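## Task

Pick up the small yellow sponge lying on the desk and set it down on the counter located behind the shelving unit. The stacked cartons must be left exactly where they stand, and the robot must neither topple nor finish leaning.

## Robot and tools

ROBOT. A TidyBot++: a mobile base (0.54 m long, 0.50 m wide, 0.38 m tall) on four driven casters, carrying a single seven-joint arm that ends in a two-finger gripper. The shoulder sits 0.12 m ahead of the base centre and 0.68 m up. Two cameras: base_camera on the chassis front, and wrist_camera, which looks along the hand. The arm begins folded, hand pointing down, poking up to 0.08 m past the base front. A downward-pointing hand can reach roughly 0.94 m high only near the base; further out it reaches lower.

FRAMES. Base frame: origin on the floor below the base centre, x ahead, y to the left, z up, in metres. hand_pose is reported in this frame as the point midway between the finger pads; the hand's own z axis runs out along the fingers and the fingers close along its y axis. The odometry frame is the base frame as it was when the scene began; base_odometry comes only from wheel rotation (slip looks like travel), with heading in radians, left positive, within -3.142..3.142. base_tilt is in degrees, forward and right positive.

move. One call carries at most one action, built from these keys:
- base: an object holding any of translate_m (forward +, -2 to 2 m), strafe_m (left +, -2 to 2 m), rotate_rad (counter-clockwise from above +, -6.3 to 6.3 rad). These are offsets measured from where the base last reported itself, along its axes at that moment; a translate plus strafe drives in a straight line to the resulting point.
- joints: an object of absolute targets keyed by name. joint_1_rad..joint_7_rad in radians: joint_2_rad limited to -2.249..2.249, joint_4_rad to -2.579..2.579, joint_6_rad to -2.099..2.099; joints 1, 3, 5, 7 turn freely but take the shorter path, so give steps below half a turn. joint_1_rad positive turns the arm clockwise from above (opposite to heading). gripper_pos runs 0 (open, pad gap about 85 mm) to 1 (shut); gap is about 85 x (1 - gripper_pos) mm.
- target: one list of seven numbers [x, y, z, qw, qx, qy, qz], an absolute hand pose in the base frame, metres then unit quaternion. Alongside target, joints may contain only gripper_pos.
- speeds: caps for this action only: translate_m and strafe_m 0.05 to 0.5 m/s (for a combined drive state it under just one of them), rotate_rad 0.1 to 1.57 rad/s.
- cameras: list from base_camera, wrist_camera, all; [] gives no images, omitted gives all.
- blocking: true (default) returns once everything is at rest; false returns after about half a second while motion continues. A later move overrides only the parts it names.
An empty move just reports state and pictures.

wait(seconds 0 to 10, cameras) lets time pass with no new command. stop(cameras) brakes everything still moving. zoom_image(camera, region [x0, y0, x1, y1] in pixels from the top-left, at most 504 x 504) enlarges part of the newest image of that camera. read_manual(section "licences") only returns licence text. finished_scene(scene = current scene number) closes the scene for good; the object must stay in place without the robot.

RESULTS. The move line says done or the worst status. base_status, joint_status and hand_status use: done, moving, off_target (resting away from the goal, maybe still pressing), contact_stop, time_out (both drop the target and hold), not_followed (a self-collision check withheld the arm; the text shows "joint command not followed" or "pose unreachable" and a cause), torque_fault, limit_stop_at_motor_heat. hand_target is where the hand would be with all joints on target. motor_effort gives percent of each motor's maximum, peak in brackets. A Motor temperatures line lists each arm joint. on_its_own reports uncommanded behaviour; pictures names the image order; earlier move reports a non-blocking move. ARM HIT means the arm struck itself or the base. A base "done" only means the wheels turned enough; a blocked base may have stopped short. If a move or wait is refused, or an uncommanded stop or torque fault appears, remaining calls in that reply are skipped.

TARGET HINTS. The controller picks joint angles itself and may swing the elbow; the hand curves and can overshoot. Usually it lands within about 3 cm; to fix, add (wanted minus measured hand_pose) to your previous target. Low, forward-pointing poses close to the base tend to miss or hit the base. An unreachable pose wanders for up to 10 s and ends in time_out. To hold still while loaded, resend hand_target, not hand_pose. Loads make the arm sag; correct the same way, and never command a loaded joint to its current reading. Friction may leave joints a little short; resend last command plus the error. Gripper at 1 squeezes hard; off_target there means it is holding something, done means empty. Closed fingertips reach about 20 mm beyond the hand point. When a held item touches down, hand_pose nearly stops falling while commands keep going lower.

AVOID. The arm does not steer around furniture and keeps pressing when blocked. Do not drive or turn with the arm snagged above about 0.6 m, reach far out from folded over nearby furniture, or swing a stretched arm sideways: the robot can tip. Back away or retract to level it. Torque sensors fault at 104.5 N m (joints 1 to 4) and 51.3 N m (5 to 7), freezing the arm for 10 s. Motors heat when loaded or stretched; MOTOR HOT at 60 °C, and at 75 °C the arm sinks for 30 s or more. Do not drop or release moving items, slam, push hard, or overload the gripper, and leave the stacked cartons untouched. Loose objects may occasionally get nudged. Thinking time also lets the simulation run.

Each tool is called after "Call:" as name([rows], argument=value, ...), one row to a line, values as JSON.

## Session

Call:
move(joints={"joint_6_rad": 0.5})

Scene clock: 1.93 s.
Motor temperatures (°C): [30 34 30 27 45 41 39]
move: done
base_odometry: x=+0.000 y=+0.000 heading=+0.000
base_tilt: forward=+0.1 right=+0.3
base_status: not commanded
joint_positions: joint_1_rad=+0.048 joint_2_rad=-0.382 joint_3_rad=+3.177 joint_4_rad=-2.503 joint_5_rad=-0.001 joint_6_rad=+0.436 joint_7_rad=+1.567 gripper_pos=+0.000
joint_status: all done
motor_effort: joint_1_rad=+1(1) joint_2_rad=-6(7) joint_3_rad=+1(2) joint_4_rad=+19(20) joint_5_rad=+0(2) joint_6_rad=+9(9) joint_7_rad=+1(1)
hand_pose: x=+0.5384 y=-0.0353 z=+0.8723 quat_wxyz=(+0.021, +0.746, -0.036, +0.665) (m; base frame)
hand_target: x=+0.5394 y=-0.0356 z=+0.8904 quat_wxyz=(+0.022, +0.725, -0.036, +0.687) (m; base frame)
hand_status: not commanded
pictures: base_camera, wrist_camera
Images, in order (width x height): base_camera 644x364, wrist_camera 644x476.

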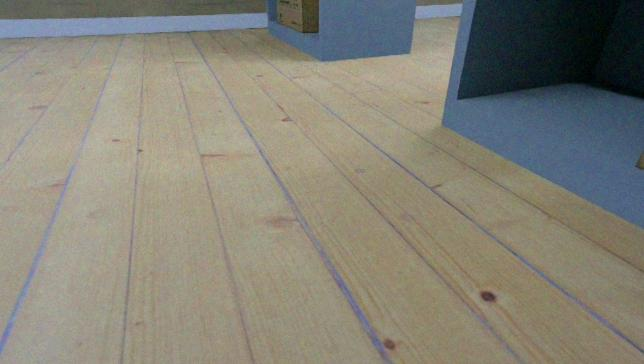

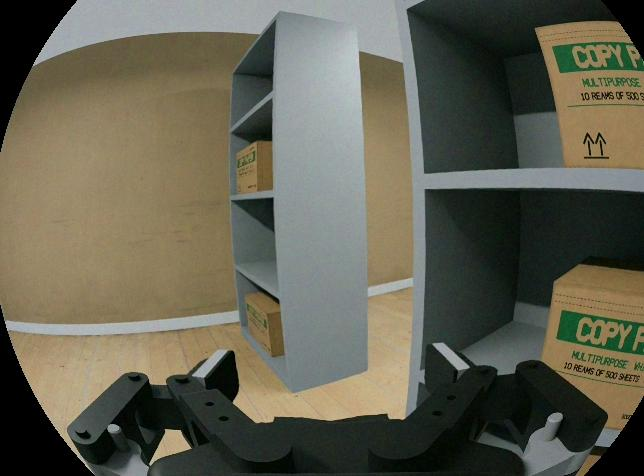

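Call:
move(base={"rotate_rad": 1.946})

Scene clock: 13.23 s.
Motor temperatures (°C): [30 33 30 27 45 41 39]
move: done
base_odometry: x=+0.000 y=+0.000 heading=+1.945
base_tilt: forward=+0.2 right=+0.4
base_status: done
joint_positions: joint_1_rad=+0.048 joint_2_rad=-0.382 joint_3_rad=+3.177 joint_4_rad=-2.503 joint_5_rad=-0.001 joint_6_rad=+0.436 joint_7_rad=+1.567 gripper_pos=+0.000
joint_status: not commanded
motor_effort: joint_1_rad=+0(2) joint_2_rad=-6(8) joint_3_rad=+0(2) joint_4_rad=+19(20) joint_5_rad=+0(2) joint_6_rad=+9(9) joint_7_rad=+0(1)
hand_pose: x=+0.5384 y=-0.0353 z=+0.8724 quat_wxyz=(+0.021, +0.746, -0.036, +0.665) (m; base frame)
hand_target: x=+0.5394 y=-0.0356 z=+0.8904 quat_wxyz=(+0.022, +0.725, -0.036, +0.687) (m; base frame)
hand_status: not commanded
pictures: base_camera, wrist_camera
Images, in order (width x height): base_camera 644x364, wrist_camera 644x476.

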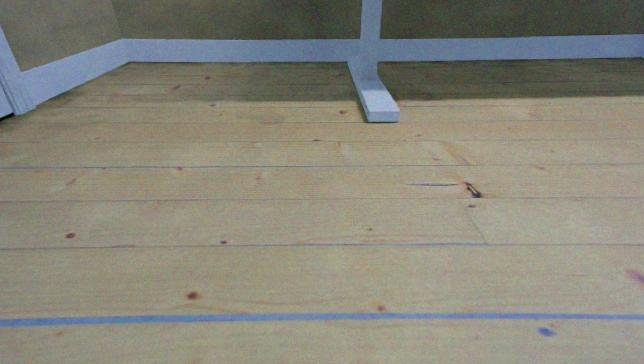

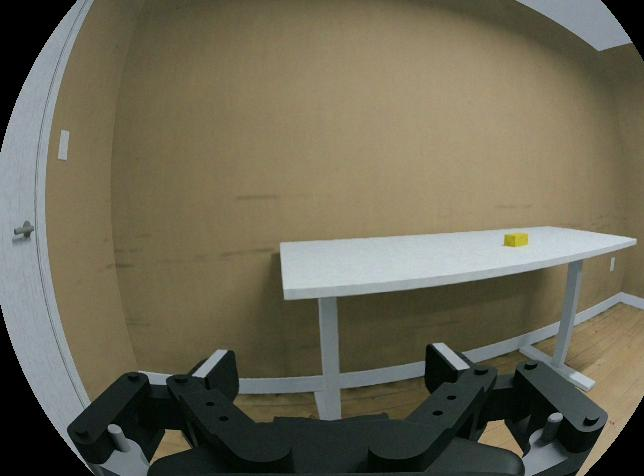

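Call:
move(base={"translate_m": 0.52, "strafe_m": -0.87, "rotate_rad": 0.018})

Scene clock: 28.03 s.
Motor temperatures (°C): [30 33 30 27 45 41 39]
move: done
base_odometry: x=+0.620 y=+0.802 heading=+1.964
base_tilt: forward=+0.2 right=+0.3
base_status: done
joint_positions: joint_1_rad=+0.048 joint_2_rad=-0.382 joint_3_rad=+3.177 joint_4_rad=-2.503 joint_5_rad=-0.001 joint_6_rad=+0.437 joint_7_rad=+1.567 gripper_pos=+0.000
joint_status: not commanded
motor_effort: joint_1_rad=+1(2) joint_2_rad=-6(8) joint_3_rad=+1(2) joint_4_rad=+19(20) joint_5_rad=+1(2) joint_6_rad=+9(9) joint_7_rad=+0(1)
hand_pose: x=+0.5384 y=-0.0352 z=+0.8728 quat_wxyz=(+0.021, +0.745, -0.036, +0.666) (m; base frame)
hand_target: x=+0.5394 y=-0.0356 z=+0.8904 quat_wxyz=(+0.022, +0.725, -0.036, +0.687) (m; base frame)
hand_status: not commanded
pictures: base_camera, wrist_camera
Images, in order (width x height): base_camera 644x364, wrist_camera 644x476.

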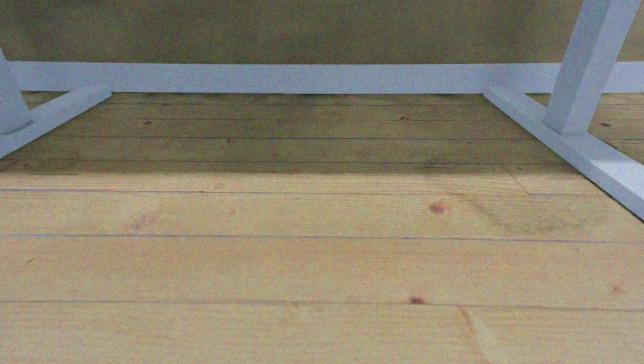

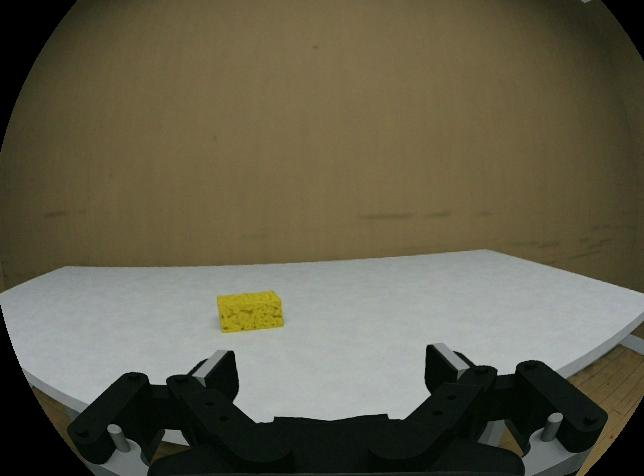

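Call:
move(target=[0.54, 0.0, 0.93, 0, 0.9925, 0, 0.1219], cameras=[])

Call:
move(base={"translate_m": 0.27}, speeds={"translate_m": 0.25})

Scene clock: 36.10 s.
Motor temperatures (°C): [30 33 30 27 45 41 39]
move: done
base_odometry: x=+0.620 y=+0.802 heading=+1.964
base_tilt: forward=+0.3 right=+0.3
base_status: not commanded
joint_positions: joint_1_rad=-0.008 joint_2_rad=+0.121 joint_3_rad=+3.177 joint_4_rad=-0.999 joint_5_rad=-0.001 joint_6_rad=-1.695 joint_7_rad=+1.567 gripper_pos=+0.000
joint_status: not commanded
motor_effort: joint_1_rad=+0(1) joint_2_rad=-21(22) joint_3_rad=-1(1) joint_4_rad=+16(21) joint_5_rad=+0(1) joint_6_rad=+3(10) joint_7_rad=+1(1)
hand_pose: x=+0.5528 y=-0.0086 z=+0.9414 quat_wxyz=(+0.003, +0.987, -0.014, +0.162) (m; base frame)
hand_target: x=+0.5400 y=+0.0000 z=+0.9300 quat_wxyz=(+0.000, +0.993, +0.000, +0.122) (m; base frame)
hand_status: done (0.019 m and 5.0 deg from the pose sent, 0.067 m and 69.7 deg at the start)
pictures: none
No camera images: "cameras" was empty.

Scene clock: 38.00 s.
Motor temperatures (°C): [30 33 30 27 45 41 39]
move: done
base_odometry: x=+0.517 y=+1.052 heading=+1.963
base_tilt: forward=+0.2 right=+0.3
base_status: done
joint_positions: joint_1_rad=-0.009 joint_2_rad=+0.138 joint_3_rad=+3.177 joint_4_rad=-0.998 joint_5_rad=-0.001 joint_6_rad=-1.702 joint_7_rad=+1.567 gripper_pos=+0.000
joint_status: not commanded
motor_effort: joint_1_rad=+1(1) joint_2_rad=-22(25) joint_3_rad=+0(1) joint_4_rad=+16(17) joint_5_rad=+0(1) joint_6_rad=+3(4) joint_7_rad=+0(1)
hand_pose: x=+0.5555 y=-0.0081 z=+0.9340 quat_wxyz=(+0.003, +0.988, -0.014, +0.152) (m; base frame)
hand_target: x=+0.5400 y=+0.0000 z=+0.9300 quat_wxyz=(+0.000, +0.993, +0.000, +0.122) (m; base frame)
hand_status: not commanded
pictures: base_camera, wrist_camera
Images, in order (width x height): base_camera 644x364, wrist_camera 644x476.

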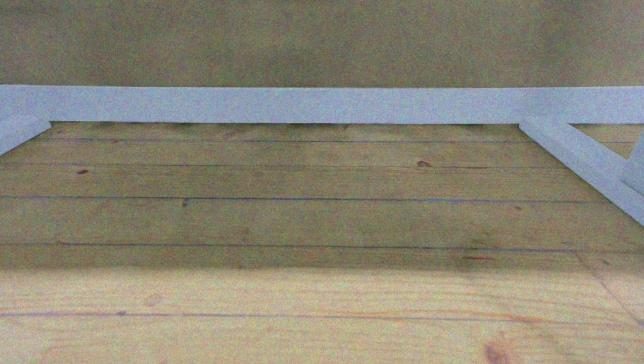

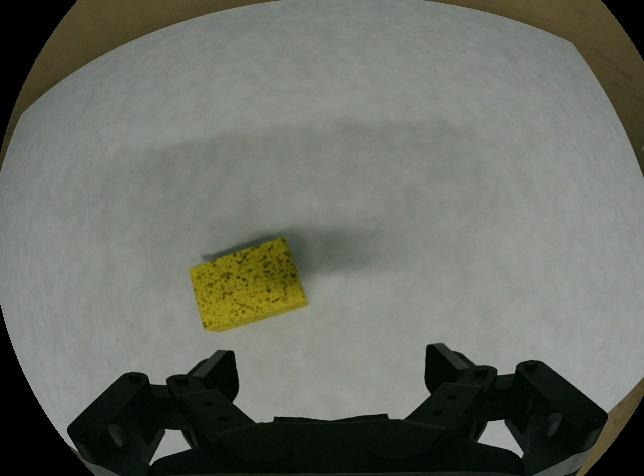

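Call:
zoom_image(camera="wrist_camera", region=[170, 220, 330, 345])

Scaled by 3.150.

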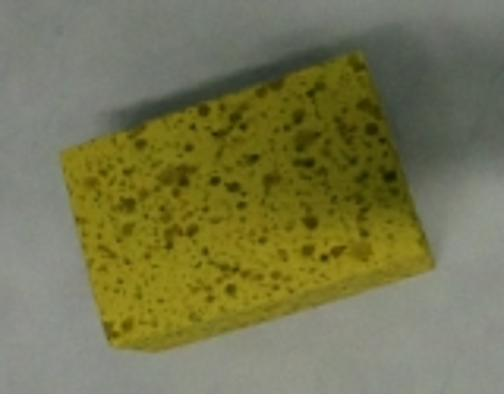

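Call:
move(joints={"joint_1_rad": -0.113, "joint_2_rad": 0.50, "joint_3_rad": 3.14, "joint_4_rad": -0.69, "joint_5_rad": 0.0, "joint_6_rad": -1.96, "joint_7_rad": 0.184}, cameras=["wrist_camera"])

Scene clock: 55.43 s.
Motor temperatures (°C): [30 33 30 27 45 41 39]
move: done
base_odometry: x=+0.517 y=+1.052 heading=+1.963
base_tilt: forward=+0.2 right=+0.4
base_status: not commanded
joint_positions: joint_1_rad=-0.101 joint_2_rad=+0.486 joint_3_rad=+3.160 joint_4_rad=-0.704 joint_5_rad=-0.001 joint_6_rad=-1.891 joint_7_rad=+0.247 gripper_pos=+0.000
joint_status: all done
motor_effort: joint_1_rad=+0(2) joint_2_rad=-33(36) joint_3_rad=+0(1) joint_4_rad=+15(18) joint_5_rad=+2(2) joint_6_rad=+0(4) joint_7_rad=+0(2)
hand_pose: x=+0.6243 y=+0.0462 z=+0.8601 quat_wxyz=(-0.017, +0.814, -0.580, +0.026) (m; base frame)
hand_target: x=+0.6066 y=+0.0572 z=+0.8566 quat_wxyz=(+0.003, +0.804, -0.594, -0.003) (m; base frame)
hand_status: not commanded
pictures: wrist_camera
Images, in order (width x height): wrist_camera 644x476.

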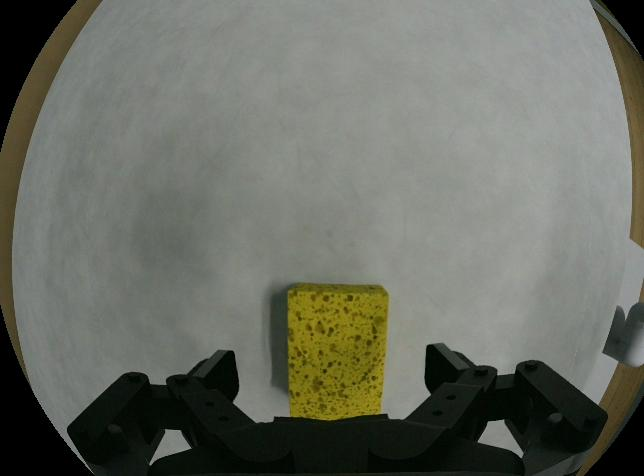

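Call:
move(joints={"joint_1_rad": -0.147, "joint_2_rad": 0.472, "joint_4_rad": -0.868, "joint_6_rad": -1.745, "joint_7_rad": 0.134}, cameras=["wrist_camera"])

Scene clock: 68.03 s.
Motor temperatures (°C): [30 34 30 27 45 41 39]
move: done
base_odometry: x=+0.517 y=+1.052 heading=+1.963
base_tilt: forward=+0.2 right=+0.4
base_status: not commanded
joint_positions: joint_1_rad=-0.135 joint_2_rad=+0.482 joint_3_rad=+3.160 joint_4_rad=-0.848 joint_5_rad=-0.001 joint_6_rad=-1.807 joint_7_rad=+0.195 gripper_pos=+0.000
joint_status: all done
motor_effort: joint_1_rad=+1(1) joint_2_rad=-33(35) joint_3_rad=-1(1) joint_4_rad=+16(17) joint_5_rad=+1(1) joint_6_rad=+0(1) joint_7_rad=+0(2)
hand_pose: x=+0.6171 y=+0.0624 z=+0.8179 quat_wxyz=(+0.001, +0.809, -0.588, +0.004) (m; base frame)
hand_target: x=+0.6281 y=+0.0774 z=+0.8177 quat_wxyz=(-0.020, +0.799, -0.600, +0.020) (m; base frame)
hand_status: not commanded
pictures: wrist_camera
Images, in order (width x height): wrist_camera 644x476.

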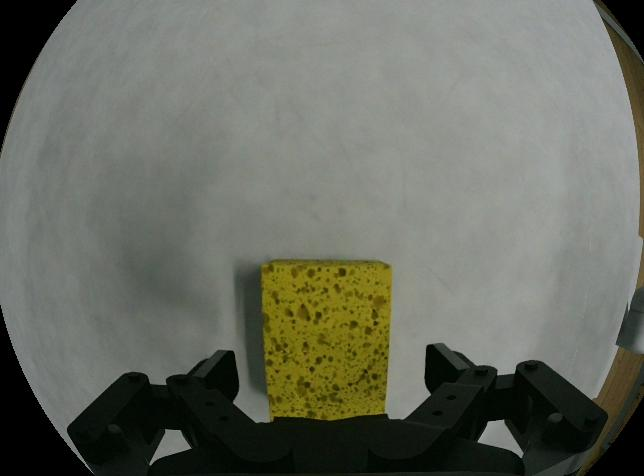

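Call:
move(joints={"joint_2_rad": 0.454, "joint_4_rad": -1.003, "joint_6_rad": -1.628}, cameras=["wrist_camera"])

Scene clock: 72.50 s.
Motor temperatures (°C): [30 34 30 27 45 41 39]
move: done
base_odometry: x=+0.517 y=+1.052 heading=+1.963
base_tilt: forward=+0.2 right=+0.3
base_status: not commanded
joint_positions: joint_1_rad=-0.135 joint_2_rad=+0.465 joint_3_rad=+3.160 joint_4_rad=-0.983 joint_5_rad=-0.001 joint_6_rad=-1.698 joint_7_rad=+0.194 gripper_pos=+0.000
joint_status: all done
motor_effort: joint_1_rad=+1(1) joint_2_rad=-32(35) joint_3_rad=-1(1) joint_4_rad=+16(17) joint_5_rad=+1(2) joint_6_rad=+0(1) joint_7_rad=+1(1)
hand_pose: x=+0.6146 y=+0.0617 z=+0.7850 quat_wxyz=(+0.004, +0.809, -0.588, +0.001) (m; base frame)
hand_target: x=+0.6276 y=+0.0773 z=+0.7848 quat_wxyz=(-0.020, +0.799, -0.600, +0.020) (m; base frame)
hand_status: not commanded
pictures: wrist_camera
Images, in order (width x height): wrist_camera 644x476.

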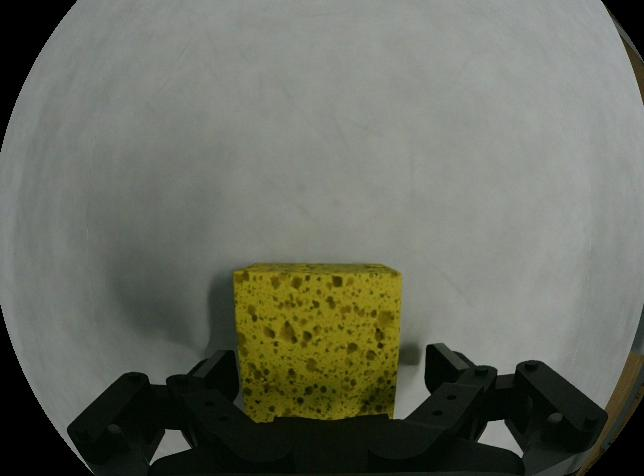

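Call:
move(joints={"gripper_pos": 0.42}, cameras=["wrist_camera"])

Scene clock: 75.93 s.
Motor temperatures (°C): [30 34 30 27 45 41 39]
move: done
base_odometry: x=+0.517 y=+1.052 heading=+1.963
base_tilt: forward=+0.2 right=+0.3
base_status: not commanded
joint_positions: joint_1_rad=-0.135 joint_2_rad=+0.462 joint_3_rad=+3.160 joint_4_rad=-0.984 joint_5_rad=-0.001 joint_6_rad=-1.695 joint_7_rad=+0.194 gripper_pos=+0.411
joint_status: all done
motor_effort: joint_1_rad=+1(1) joint_2_rad=-33(33) joint_3_rad=-1(2) joint_4_rad=+17(17) joint_5_rad=+1(1) joint_6_rad=+0(0) joint_7_rad=+0(1)
hand_pose: x=+0.6151 y=+0.0618 z=+0.7864 quat_wxyz=(+0.002, +0.809, -0.588, +0.003) (m; base frame)
hand_target: x=+0.6276 y=+0.0773 z=+0.7848 quat_wxyz=(-0.020, +0.799, -0.600, +0.020) (m; base frame)
hand_status: not commanded
pictures: wrist_camera
Images, in order (width x height): wrist_camera 644x476.

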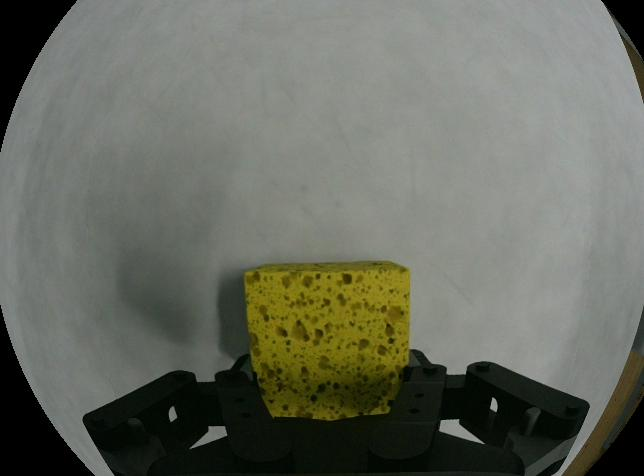

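Call:
move(joints={"gripper_pos": 0.52}, cameras=[])

Call:
move(joints={"joint_4_rad": -0.84, "joint_6_rad": -1.80}, cameras=["wrist_camera"])

Scene clock: 78.83 s.
Motor temperatures (°C): [30 34 30 27 45 41 39]
move: off_target
base_odometry: x=+0.517 y=+1.052 heading=+1.963
base_tilt: forward=+0.2 right=+0.3
base_status: not commanded
joint_positions: joint_1_rad=-0.135 joint_2_rad=+0.462 joint_3_rad=+3.160 joint_4_rad=-0.984 joint_5_rad=-0.001 joint_6_rad=-1.695 joint_7_rad=+0.194 gripper_pos=+0.445
joint_status: gripper_pos off_target (ended at +0.445, target +0.520)
motor_effort: joint_1_rad=+0(1) joint_2_rad=-32(34) joint_3_rad=-1(1) joint_4_rad=+16(16) joint_5_rad=+1(1) joint_6_rad=+0(0) joint_7_rad=+1(1)
hand_pose: x=+0.6151 y=+0.0618 z=+0.7866 quat_wxyz=(+0.002, +0.809, -0.588, +0.003) (m; base frame)
hand_target: x=+0.6276 y=+0.0773 z=+0.7848 quat_wxyz=(-0.020, +0.799, -0.600, +0.020) (m; base frame)
hand_status: not commanded
pictures: none
No camera images: "cameras" was empty.

Scene clock: 79.93 s.
Motor temperatures (°C): [30 34 30 27 45 41 39]
move: done
base_odometry: x=+0.517 y=+1.052 heading=+1.963
base_tilt: forward=+0.2 right=+0.3
base_status: not commanded
joint_positions: joint_1_rad=-0.135 joint_2_rad=+0.457 joint_3_rad=+3.160 joint_4_rad=-0.851 joint_5_rad=-0.001 joint_6_rad=-1.741 joint_7_rad=+0.194 gripper_pos=+0.445
joint_status: all done
motor_effort: joint_1_rad=+1(1) joint_2_rad=-33(35) joint_3_rad=+0(1) joint_4_rad=+16(18) joint_5_rad=+1(2) joint_6_rad=+1(1) joint_7_rad=+1(1)
hand_pose: x=+0.6331 y=+0.0642 z=+0.8313 quat_wxyz=(-0.029, +0.808, -0.588, +0.036) (m; base frame)
hand_target: x=+0.6150 y=+0.0754 z=+0.8349 quat_wxyz=(-0.017, +0.799, -0.600, +0.016) (m; base frame)
hand_status: not commanded
pictures: wrist_camera
Images, in order (width x height): wrist_camera 644x476.

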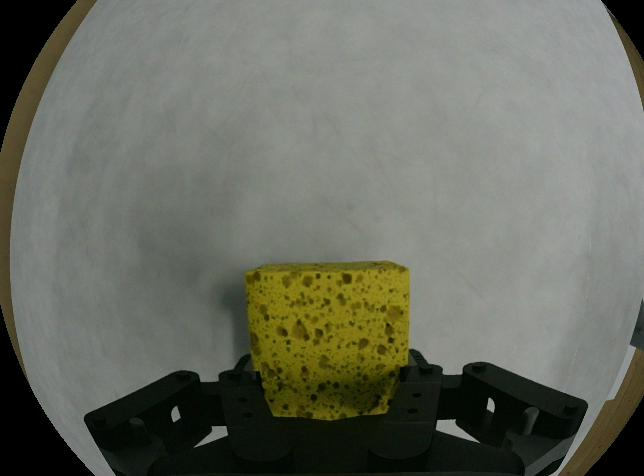

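Call:
move(joints={"gripper_pos": 0.6}, base={"translate_m": -0.66}, speeds={"translate_m": 0.35}, cameras=[])

Call:
move(joints={"joint_1_rad": 0.0, "joint_2_rad": -0.366, "joint_3_rad": 3.13, "joint_4_rad": -2.52, "joint_5_rad": 0.0, "joint_6_rad": 0.35, "joint_7_rad": 1.55}, cameras=["wrist_camera"])

Call:
move(base={"strafe_m": -0.405, "rotate_rad": 3.14})

Scene clock: 88.83 s.
Motor temperatures (°C): [30 34 30 27 45 41 39]
move: off_target
base_odometry: x=+0.769 y=+0.442 heading=+1.963
base_tilt: forward=+0.2 right=+0.4
base_status: done
joint_positions: joint_1_rad=-0.141 joint_2_rad=+0.450 joint_3_rad=+3.157 joint_4_rad=-0.850 joint_5_rad=-0.001 joint_6_rad=-1.742 joint_7_rad=+0.194 gripper_pos=+0.445
joint_status: gripper_pos off_target (ended at +0.445, target +0.600)
motor_effort: joint_1_rad=+1(5) joint_2_rad=-33(37) joint_3_rad=+0(2) joint_4_rad=+16(17) joint_5_rad=+0(2) joint_6_rad=+1(2) joint_7_rad=+1(1)
hand_pose: x=+0.6313 y=+0.0683 z=+0.8348 quat_wxyz=(-0.032, +0.810, -0.584, +0.038) (m; base frame)
hand_target: x=+0.6150 y=+0.0754 z=+0.8349 quat_wxyz=(-0.017, +0.799, -0.600, +0.016) (m; base frame)
hand_status: not commanded
pictures: none
No camera images: "cameras" was empty.

Scene clock: 92.23 s.
Motor temperatures (°C): [30 34 30 27 45 41 39]
move: done
base_odometry: x=+0.769 y=+0.442 heading=+1.963
base_tilt: forward=+0.0 right=+0.4
base_status: not commanded
joint_positions: joint_1_rad=-0.015 joint_2_rad=-0.350 joint_3_rad=+3.152 joint_4_rad=-2.498 joint_5_rad=-0.001 joint_6_rad=+0.282 joint_7_rad=+1.489 gripper_pos=+0.445
joint_status: all done
motor_effort: joint_1_rad=+1(2) joint_2_rad=-7(34) joint_3_rad=-1(1) joint_4_rad=+19(21) joint_5_rad=+1(2) joint_6_rad=+9(9) joint_7_rad=+1(2)
hand_pose: x=+0.5360 y=+0.0029 z=+0.8149 quat_wxyz=(-0.027, +0.803, -0.032, +0.595) (m; base frame)
hand_target: x=+0.5335 y=+0.0065 z=+0.8296 quat_wxyz=(-0.008, +0.785, -0.003, +0.620) (m; base frame)
hand_status: not commanded
pictures: wrist_camera
Images, in order (width x height): wrist_camera 644x476.

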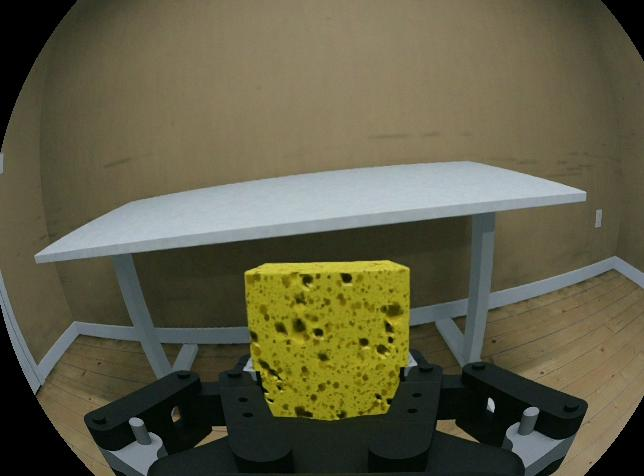

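Scene clock: 95.87 s.
Motor temperatures (°C): [30 34 30 27 45 41 39]
move: done
base_odometry: x=+1.144 y=+0.597 heading=-1.181
base_tilt: forward=+0.2 right=+0.3
base_status: done
joint_positions: joint_1_rad=-0.009 joint_2_rad=-0.354 joint_3_rad=+3.145 joint_4_rad=-2.499 joint_5_rad=-0.001 joint_6_rad=+0.286 joint_7_rad=+1.490 gripper_pos=+0.445
joint_status: not commanded
motor_effort: joint_1_rad=+1(2) joint_2_rad=-6(9) joint_3_rad=+0(2) joint_4_rad=+19(19) joint_5_rad=+0(2) joint_6_rad=+9(9) joint_7_rad=+1(1)
hand_pose: x=+0.5356 y=+0.0036 z=+0.8173 quat_wxyz=(-0.027, +0.801, -0.031, +0.598) (m; base frame)
hand_target: x=+0.5335 y=+0.0065 z=+0.8296 quat_wxyz=(-0.008, +0.785, -0.003, +0.620) (m; base frame)
hand_status: not commanded
pictures: base_camera, wrist_camera
Images, in order (width x height): base_camera 644x364, wrist_camera 644x476.

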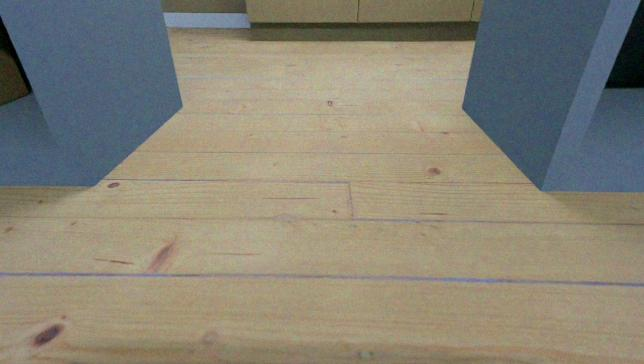

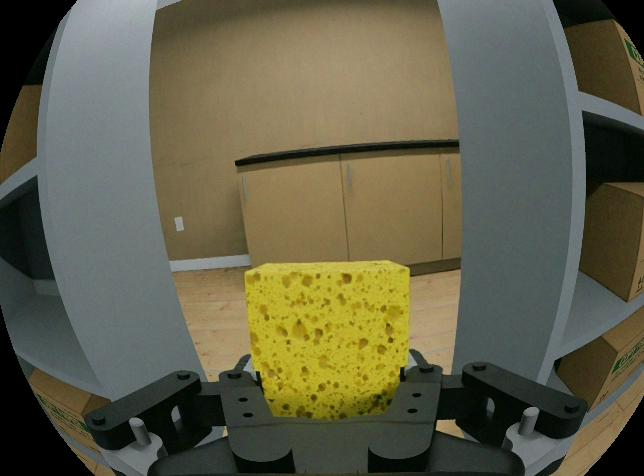

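Call:
move(base={"translate_m": 1.36, "strafe_m": -0.015, "rotate_rad": -0.015})

Call:
move(target=[0.58, 0.0, 0.95, 0, 0.9925, 0, 0.1219], cameras=["wrist_camera"])

Scene clock: 105.73 s.
Motor temperatures (°C): [30 34 30 27 45 41 39]
move: done
base_odometry: x=+1.647 y=-0.667 heading=-1.195
base_tilt: forward=+0.2 right=+0.4
base_status: done
joint_positions: joint_1_rad=-0.008 joint_2_rad=-0.358 joint_3_rad=+3.144 joint_4_rad=-2.501 joint_5_rad=-0.001 joint_6_rad=+0.287 joint_7_rad=+1.490 gripper_pos=+0.445
joint_status: not commanded
motor_effort: joint_1_rad=+1(2) joint_2_rad=-7(9) joint_3_rad=+0(2) joint_4_rad=+19(20) joint_5_rad=+0(2) joint_6_rad=+9(9) joint_7_rad=+0(1)
hand_pose: x=+0.5346 y=+0.0033 z=+0.8183 quat_wxyz=(-0.026, +0.800, -0.031, +0.599) (m; base frame)
hand_target: x=+0.5335 y=+0.0065 z=+0.8296 quat_wxyz=(-0.008, +0.785, -0.003, +0.620) (m; base frame)
hand_status: not commanded
pictures: base_camera, wrist_camera
Images, in order (width x height): base_camera 644x364, wrist_camera 644x476.

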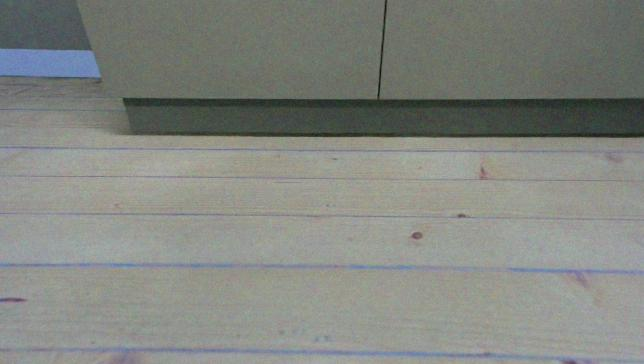

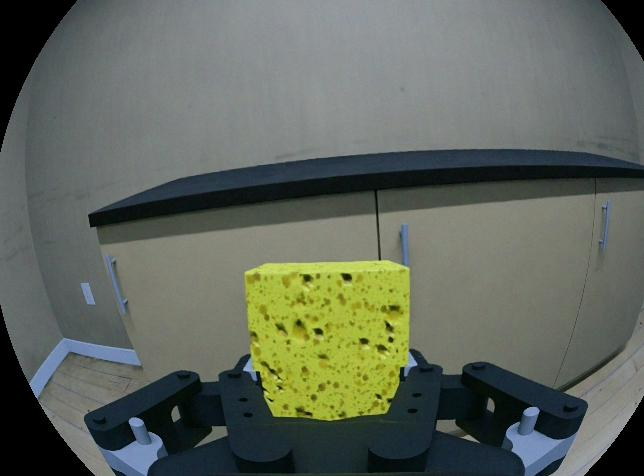

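Scene clock: 109.23 s.
Motor temperatures (°C): [30 34 30 27 45 41 39]
move: done
base_odometry: x=+1.647 y=-0.667 heading=-1.195
base_tilt: forward=+0.2 right=+0.3
base_status: not commanded
joint_positions: joint_1_rad=-0.008 joint_2_rad=+0.262 joint_3_rad=+3.162 joint_4_rad=-0.741 joint_5_rad=-0.001 joint_6_rad=-1.815 joint_7_rad=+1.523 gripper_pos=+0.445
joint_status: not commanded
motor_effort: joint_1_rad=+1(1) joint_2_rad=-25(26) joint_3_rad=+0(1) joint_4_rad=+15(21) joint_5_rad=+0(2) joint_6_rad=+3(10) joint_7_rad=+0(1)
hand_pose: x=+0.5923 y=-0.0024 z=+0.9624 quat_wxyz=(-0.001, +0.986, -0.029, +0.162) (m; base frame)
hand_target: x=+0.5800 y=+0.0000 z=+0.9500 quat_wxyz=(+0.000, +0.993, +0.000, +0.122) (m; base frame)
hand_status: done (0.018 m and 5.7 deg from the pose sent, 0.139 m and 59.8 deg at the start)
pictures: wrist_camera
Images, in order (width x height): wrist_camera 644x476.

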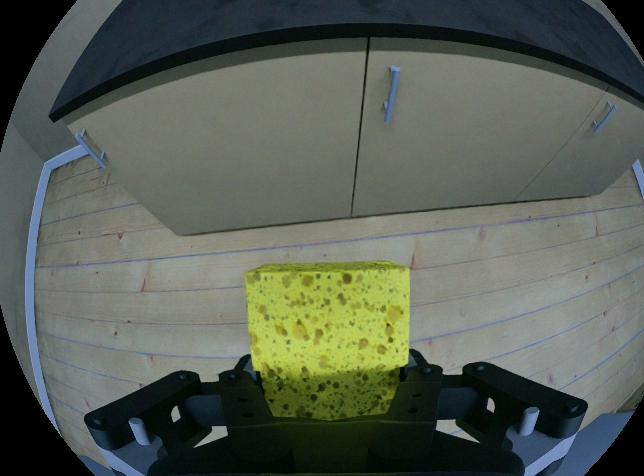

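Call:
move(base={"translate_m": 0.58}, speeds={"translate_m": 0.35}, cameras=["base_camera"])

Call:
move(joints={"joint_2_rad": 0.35, "joint_4_rad": -0.83, "joint_6_rad": -2.0, "joint_7_rad": 1.55}, cameras=["wrist_camera"])

Scene clock: 114.80 s.
Motor temperatures (°C): [30 34 30 27 45 41 39]
move: done
base_odometry: x=+1.860 y=-1.206 heading=-1.195
base_tilt: forward=+0.3 right=+0.3
base_status: done
joint_positions: joint_1_rad=-0.008 joint_2_rad=+0.279 joint_3_rad=+3.162 joint_4_rad=-0.739 joint_5_rad=-0.001 joint_6_rad=-1.821 joint_7_rad=+1.523 gripper_pos=+0.445
joint_status: not commanded
motor_effort: joint_1_rad=+1(1) joint_2_rad=-25(29) joint_3_rad=+0(1) joint_4_rad=+15(16) joint_5_rad=+0(2) joint_6_rad=+3(4) joint_7_rad=+0(1)
hand_pose: x=+0.5952 y=-0.0025 z=+0.9544 quat_wxyz=(+0.000, +0.988, -0.029, +0.151) (m; base frame)
hand_target: x=+0.5800 y=+0.0000 z=+0.9500 quat_wxyz=(+0.000, +0.993, +0.000, +0.122) (m; base frame)
hand_status: not commanded
pictures: base_camera
Images, in order (width x height): base_camera 644x364.

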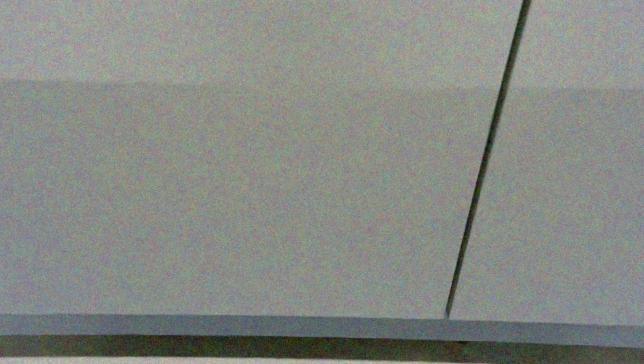

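Scene clock: 116.03 s.
Motor temperatures (°C): [30 34 30 27 45 41 39]
move: done
base_odometry: x=+1.860 y=-1.206 heading=-1.195
base_tilt: forward=+0.2 right=+0.4
base_status: not commanded
joint_positions: joint_1_rad=-0.008 joint_2_rad=+0.340 joint_3_rad=+3.162 joint_4_rad=-0.815 joint_5_rad=-0.001 joint_6_rad=-1.932 joint_7_rad=+1.523 gripper_pos=+0.445
joint_status: all done
motor_effort: joint_1_rad=+1(1) joint_2_rad=-28(31) joint_3_rad=-1(1) joint_4_rad=+15(18) joint_5_rad=+0(1) joint_6_rad=+1(3) joint_7_rad=+0(2)
hand_pose: x=+0.5640 y=-0.0020 z=+0.8943 quat_wxyz=(+0.002, +0.999, -0.029, +0.027) (m; base frame)
hand_target: x=+0.5425 y=+0.0007 z=+0.8856 quat_wxyz=(-0.001, +1.000, -0.017, -0.019) (m; base frame)
hand_status: not commanded
pictures: wrist_camera
Images, in order (width x height): wrist_camera 644x476.

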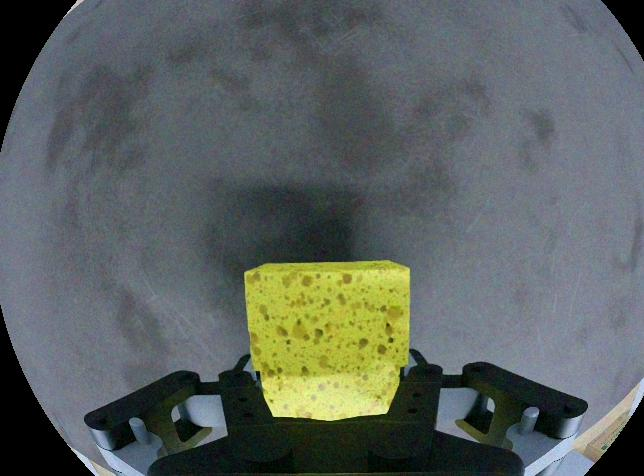

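Call:
move(joints={"joint_2_rad": 0.345, "joint_4_rad": -0.885}, cameras=[])

Call:
move(joints={"joint_4_rad": -0.905}, cameras=["wrist_camera"])

Scene clock: 121.83 s.
Motor temperatures (°C): [30 34 30 27 45 41 39]
move: done
base_odometry: x=+1.860 y=-1.206 heading=-1.195
base_tilt: forward=+0.2 right=+0.3
base_status: not commanded
joint_positions: joint_1_rad=-0.008 joint_2_rad=+0.340 joint_3_rad=+3.162 joint_4_rad=-0.869 joint_5_rad=-0.001 joint_6_rad=-1.933 joint_7_rad=+1.523 gripper_pos=+0.445
joint_status: all done
motor_effort: joint_1_rad=+0(1) joint_2_rad=-29(31) joint_3_rad=+1(1) joint_4_rad=+15(17) joint_5_rad=+0(1) joint_6_rad=+0(1) joint_7_rad=+0(1)
hand_pose: x=+0.5535 y=-0.0020 z=+0.8782 quat_wxyz=(+0.003, +1.000, -0.030, +0.000) (m; base frame)
hand_target: x=+0.5306 y=+0.0007 z=+0.8726 quat_wxyz=(-0.001, +0.999, -0.018, -0.044) (m; base frame)
hand_status: not commanded
pictures: none
No camera images: "cameras" was empty.

Scene clock: 122.43 s.
Motor temperatures (°C): [30 34 30 27 45 41 39]
move: done
base_odometry: x=+1.860 y=-1.206 heading=-1.195
base_tilt: forward=+0.2 right=+0.3
base_status: not commanded
joint_positions: joint_1_rad=-0.008 joint_2_rad=+0.340 joint_3_rad=+3.162 joint_4_rad=-0.887 joint_5_rad=-0.001 joint_6_rad=-1.933 joint_7_rad=+1.523 gripper_pos=+0.445
joint_status: all done
motor_effort: joint_1_rad=+1(1) joint_2_rad=-28(29) joint_3_rad=+0(1) joint_4_rad=+15(16) joint_5_rad=+0(1) joint_6_rad=+0(0) joint_7_rad=+0(1)
hand_pose: x=+0.5497 y=-0.0020 z=+0.8729 quat_wxyz=(+0.003, +1.000, -0.030, -0.010) (m; base frame)
hand_target: x=+0.5264 y=+0.0007 z=+0.8673 quat_wxyz=(-0.001, +0.998, -0.018, -0.054) (m; base frame)
hand_status: not commanded
pictures: wrist_camera
Images, in order (width x height): wrist_camera 644x476.

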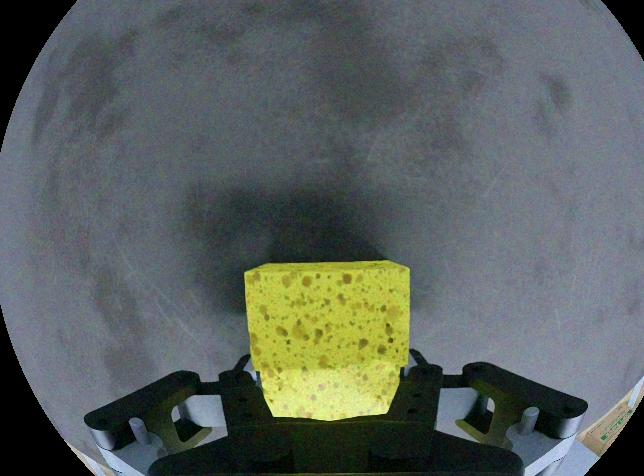

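Call:
move(joints={"joint_2_rad": 0.362}, cameras=["wrist_camera"])

Scene clock: 125.20 s.
Motor temperatures (°C): [30 34 30 27 45 41 39]
move: done
base_odometry: x=+1.860 y=-1.206 heading=-1.195
base_tilt: forward=+0.2 right=+0.3
base_status: not commanded
joint_positions: joint_1_rad=-0.008 joint_2_rad=+0.344 joint_3_rad=+3.162 joint_4_rad=-0.887 joint_5_rad=-0.001 joint_6_rad=-1.934 joint_7_rad=+1.523 gripper_pos=+0.445
joint_status: all done
motor_effort: joint_1_rad=+1(1) joint_2_rad=-27(29) joint_3_rad=-1(2) joint_4_rad=+14(15) joint_5_rad=+1(1) joint_6_rad=-1(1) joint_7_rad=+1(1)
hand_pose: x=+0.5503 y=-0.0020 z=+0.8713 quat_wxyz=(+0.003, +0.999, -0.030, -0.012) (m; base frame)
hand_target: x=+0.5295 y=+0.0007 z=+0.8604 quat_wxyz=(-0.001, +0.998, -0.018, -0.063) (m; base frame)
hand_status: not commanded
pictures: wrist_camera
Images, in order (width x height): wrist_camera 644x476.

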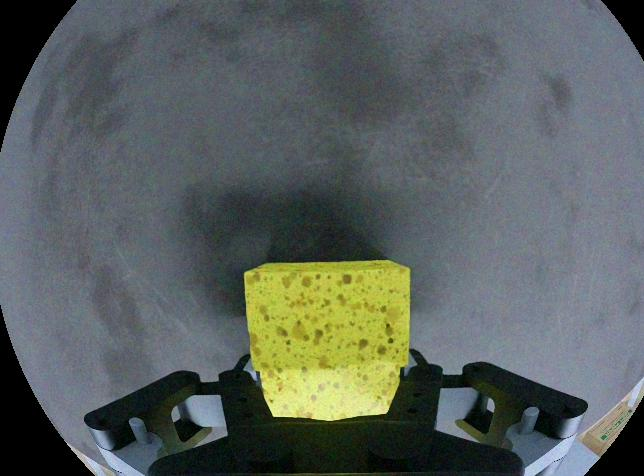

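Call:
move(joints={"gripper_pos": 0.3}, cameras=["wrist_camera"])

Call:
move(joints={"gripper_pos": 0.0}, cameras=["wrist_camera"])

Call:
move(joints={"joint_2_rad": 0.30, "joint_4_rad": -0.70}, cameras=["wrist_camera"])

Scene clock: 128.67 s.
Motor temperatures (°C): [30 34 30 27 45 41 39]
move: done
base_odometry: x=+1.860 y=-1.206 heading=-1.195
base_tilt: forward=+0.2 right=+0.3
base_status: not commanded
joint_positions: joint_1_rad=-0.008 joint_2_rad=+0.345 joint_3_rad=+3.162 joint_4_rad=-0.889 joint_5_rad=-0.001 joint_6_rad=-1.935 joint_7_rad=+1.523 gripper_pos=+0.300
joint_status: all done
motor_effort: joint_1_rad=+1(1) joint_2_rad=-28(29) joint_3_rad=-1(1) joint_4_rad=+15(16) joint_5_rad=+1(2) joint_6_rad=+0(1) joint_7_rad=+0(1)
hand_pose: x=+0.5498 y=-0.0020 z=+0.8704 quat_wxyz=(+0.003, +0.999, -0.030, -0.013) (m; base frame)
hand_target: x=+0.5295 y=+0.0007 z=+0.8604 quat_wxyz=(-0.001, +0.998, -0.018, -0.063) (m; base frame)
hand_status: not commanded
pictures: wrist_camera
Images, in order (width x height): wrist_camera 644x476.

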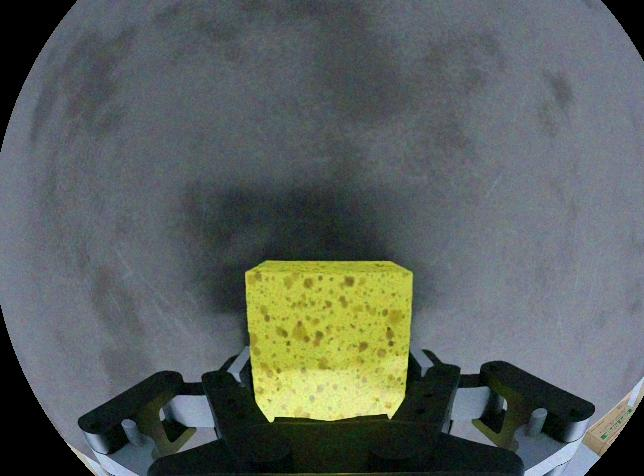

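Scene clock: 129.37 s.
Motor temperatures (°C): [30 34 30 27 45 41 39]
move: done
base_odometry: x=+1.860 y=-1.206 heading=-1.195
base_tilt: forward=+0.2 right=+0.4
base_status: not commanded
joint_positions: joint_1_rad=-0.008 joint_2_rad=+0.345 joint_3_rad=+3.162 joint_4_rad=-0.889 joint_5_rad=-0.001 joint_6_rad=-1.935 joint_7_rad=+1.523 gripper_pos=+0.000
joint_status: all done
motor_effort: joint_1_rad=+1(1) joint_2_rad=-28(28) joint_3_rad=-1(1) joint_4_rad=+15(16) joint_5_rad=+0(2) joint_6_rad=+0(0) joint_7_rad=+1(1)
hand_pose: x=+0.5498 y=-0.0020 z=+0.8704 quat_wxyz=(+0.003, +0.999, -0.030, -0.013) (m; base frame)
hand_target: x=+0.5295 y=+0.0007 z=+0.8604 quat_wxyz=(-0.001, +0.998, -0.018, -0.063) (m; base frame)
hand_status: not commanded
pictures: wrist_camera
Images, in order (width x height): wrist_camera 644x476.

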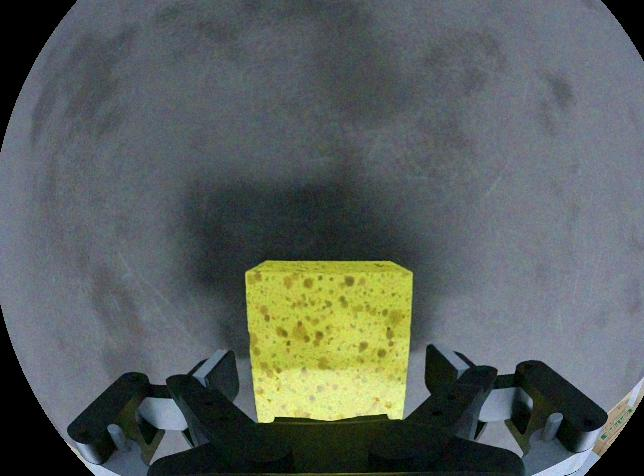

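Scene clock: 130.60 s.
Motor temperatures (°C): [30 34 30 27 45 41 39]
move: done
base_odometry: x=+1.860 y=-1.206 heading=-1.195
base_tilt: forward=+0.2 right=+0.3
base_status: not commanded
joint_positions: joint_1_rad=-0.008 joint_2_rad=+0.301 joint_3_rad=+3.162 joint_4_rad=-0.710 joint_5_rad=-0.001 joint_6_rad=-1.936 joint_7_rad=+1.523 gripper_pos=+0.000
joint_status: all done
motor_effort: joint_1_rad=+1(1) joint_2_rad=-26(30) joint_3_rad=-1(1) joint_4_rad=+15(17) joint_5_rad=+1(1) joint_6_rad=+2(2) joint_7_rad=+1(1)
hand_pose: x=+0.5705 y=-0.0021 z=+0.9454 quat_wxyz=(+0.001, +0.995, -0.029, +0.098) (m; base frame)
hand_target: x=+0.5523 y=+0.0005 z=+0.9453 quat_wxyz=(-0.001, +0.997, -0.016, +0.071) (m; base frame)
hand_status: not commanded
pictures: wrist_camera
Images, in order (width x height): wrist_camera 644x476.

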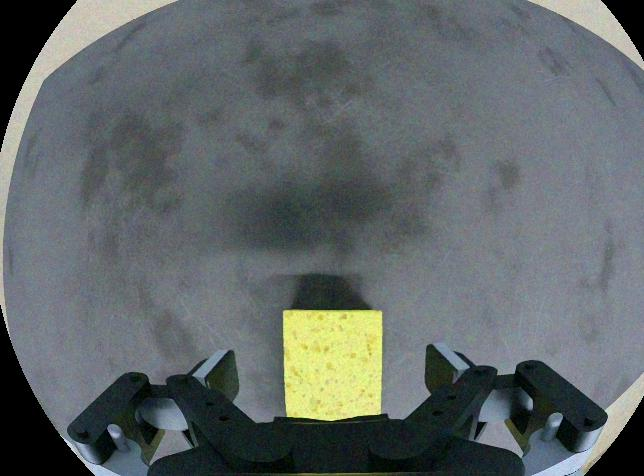

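Call:
finished_scene(scene=3)

The scene is finished: the task was done.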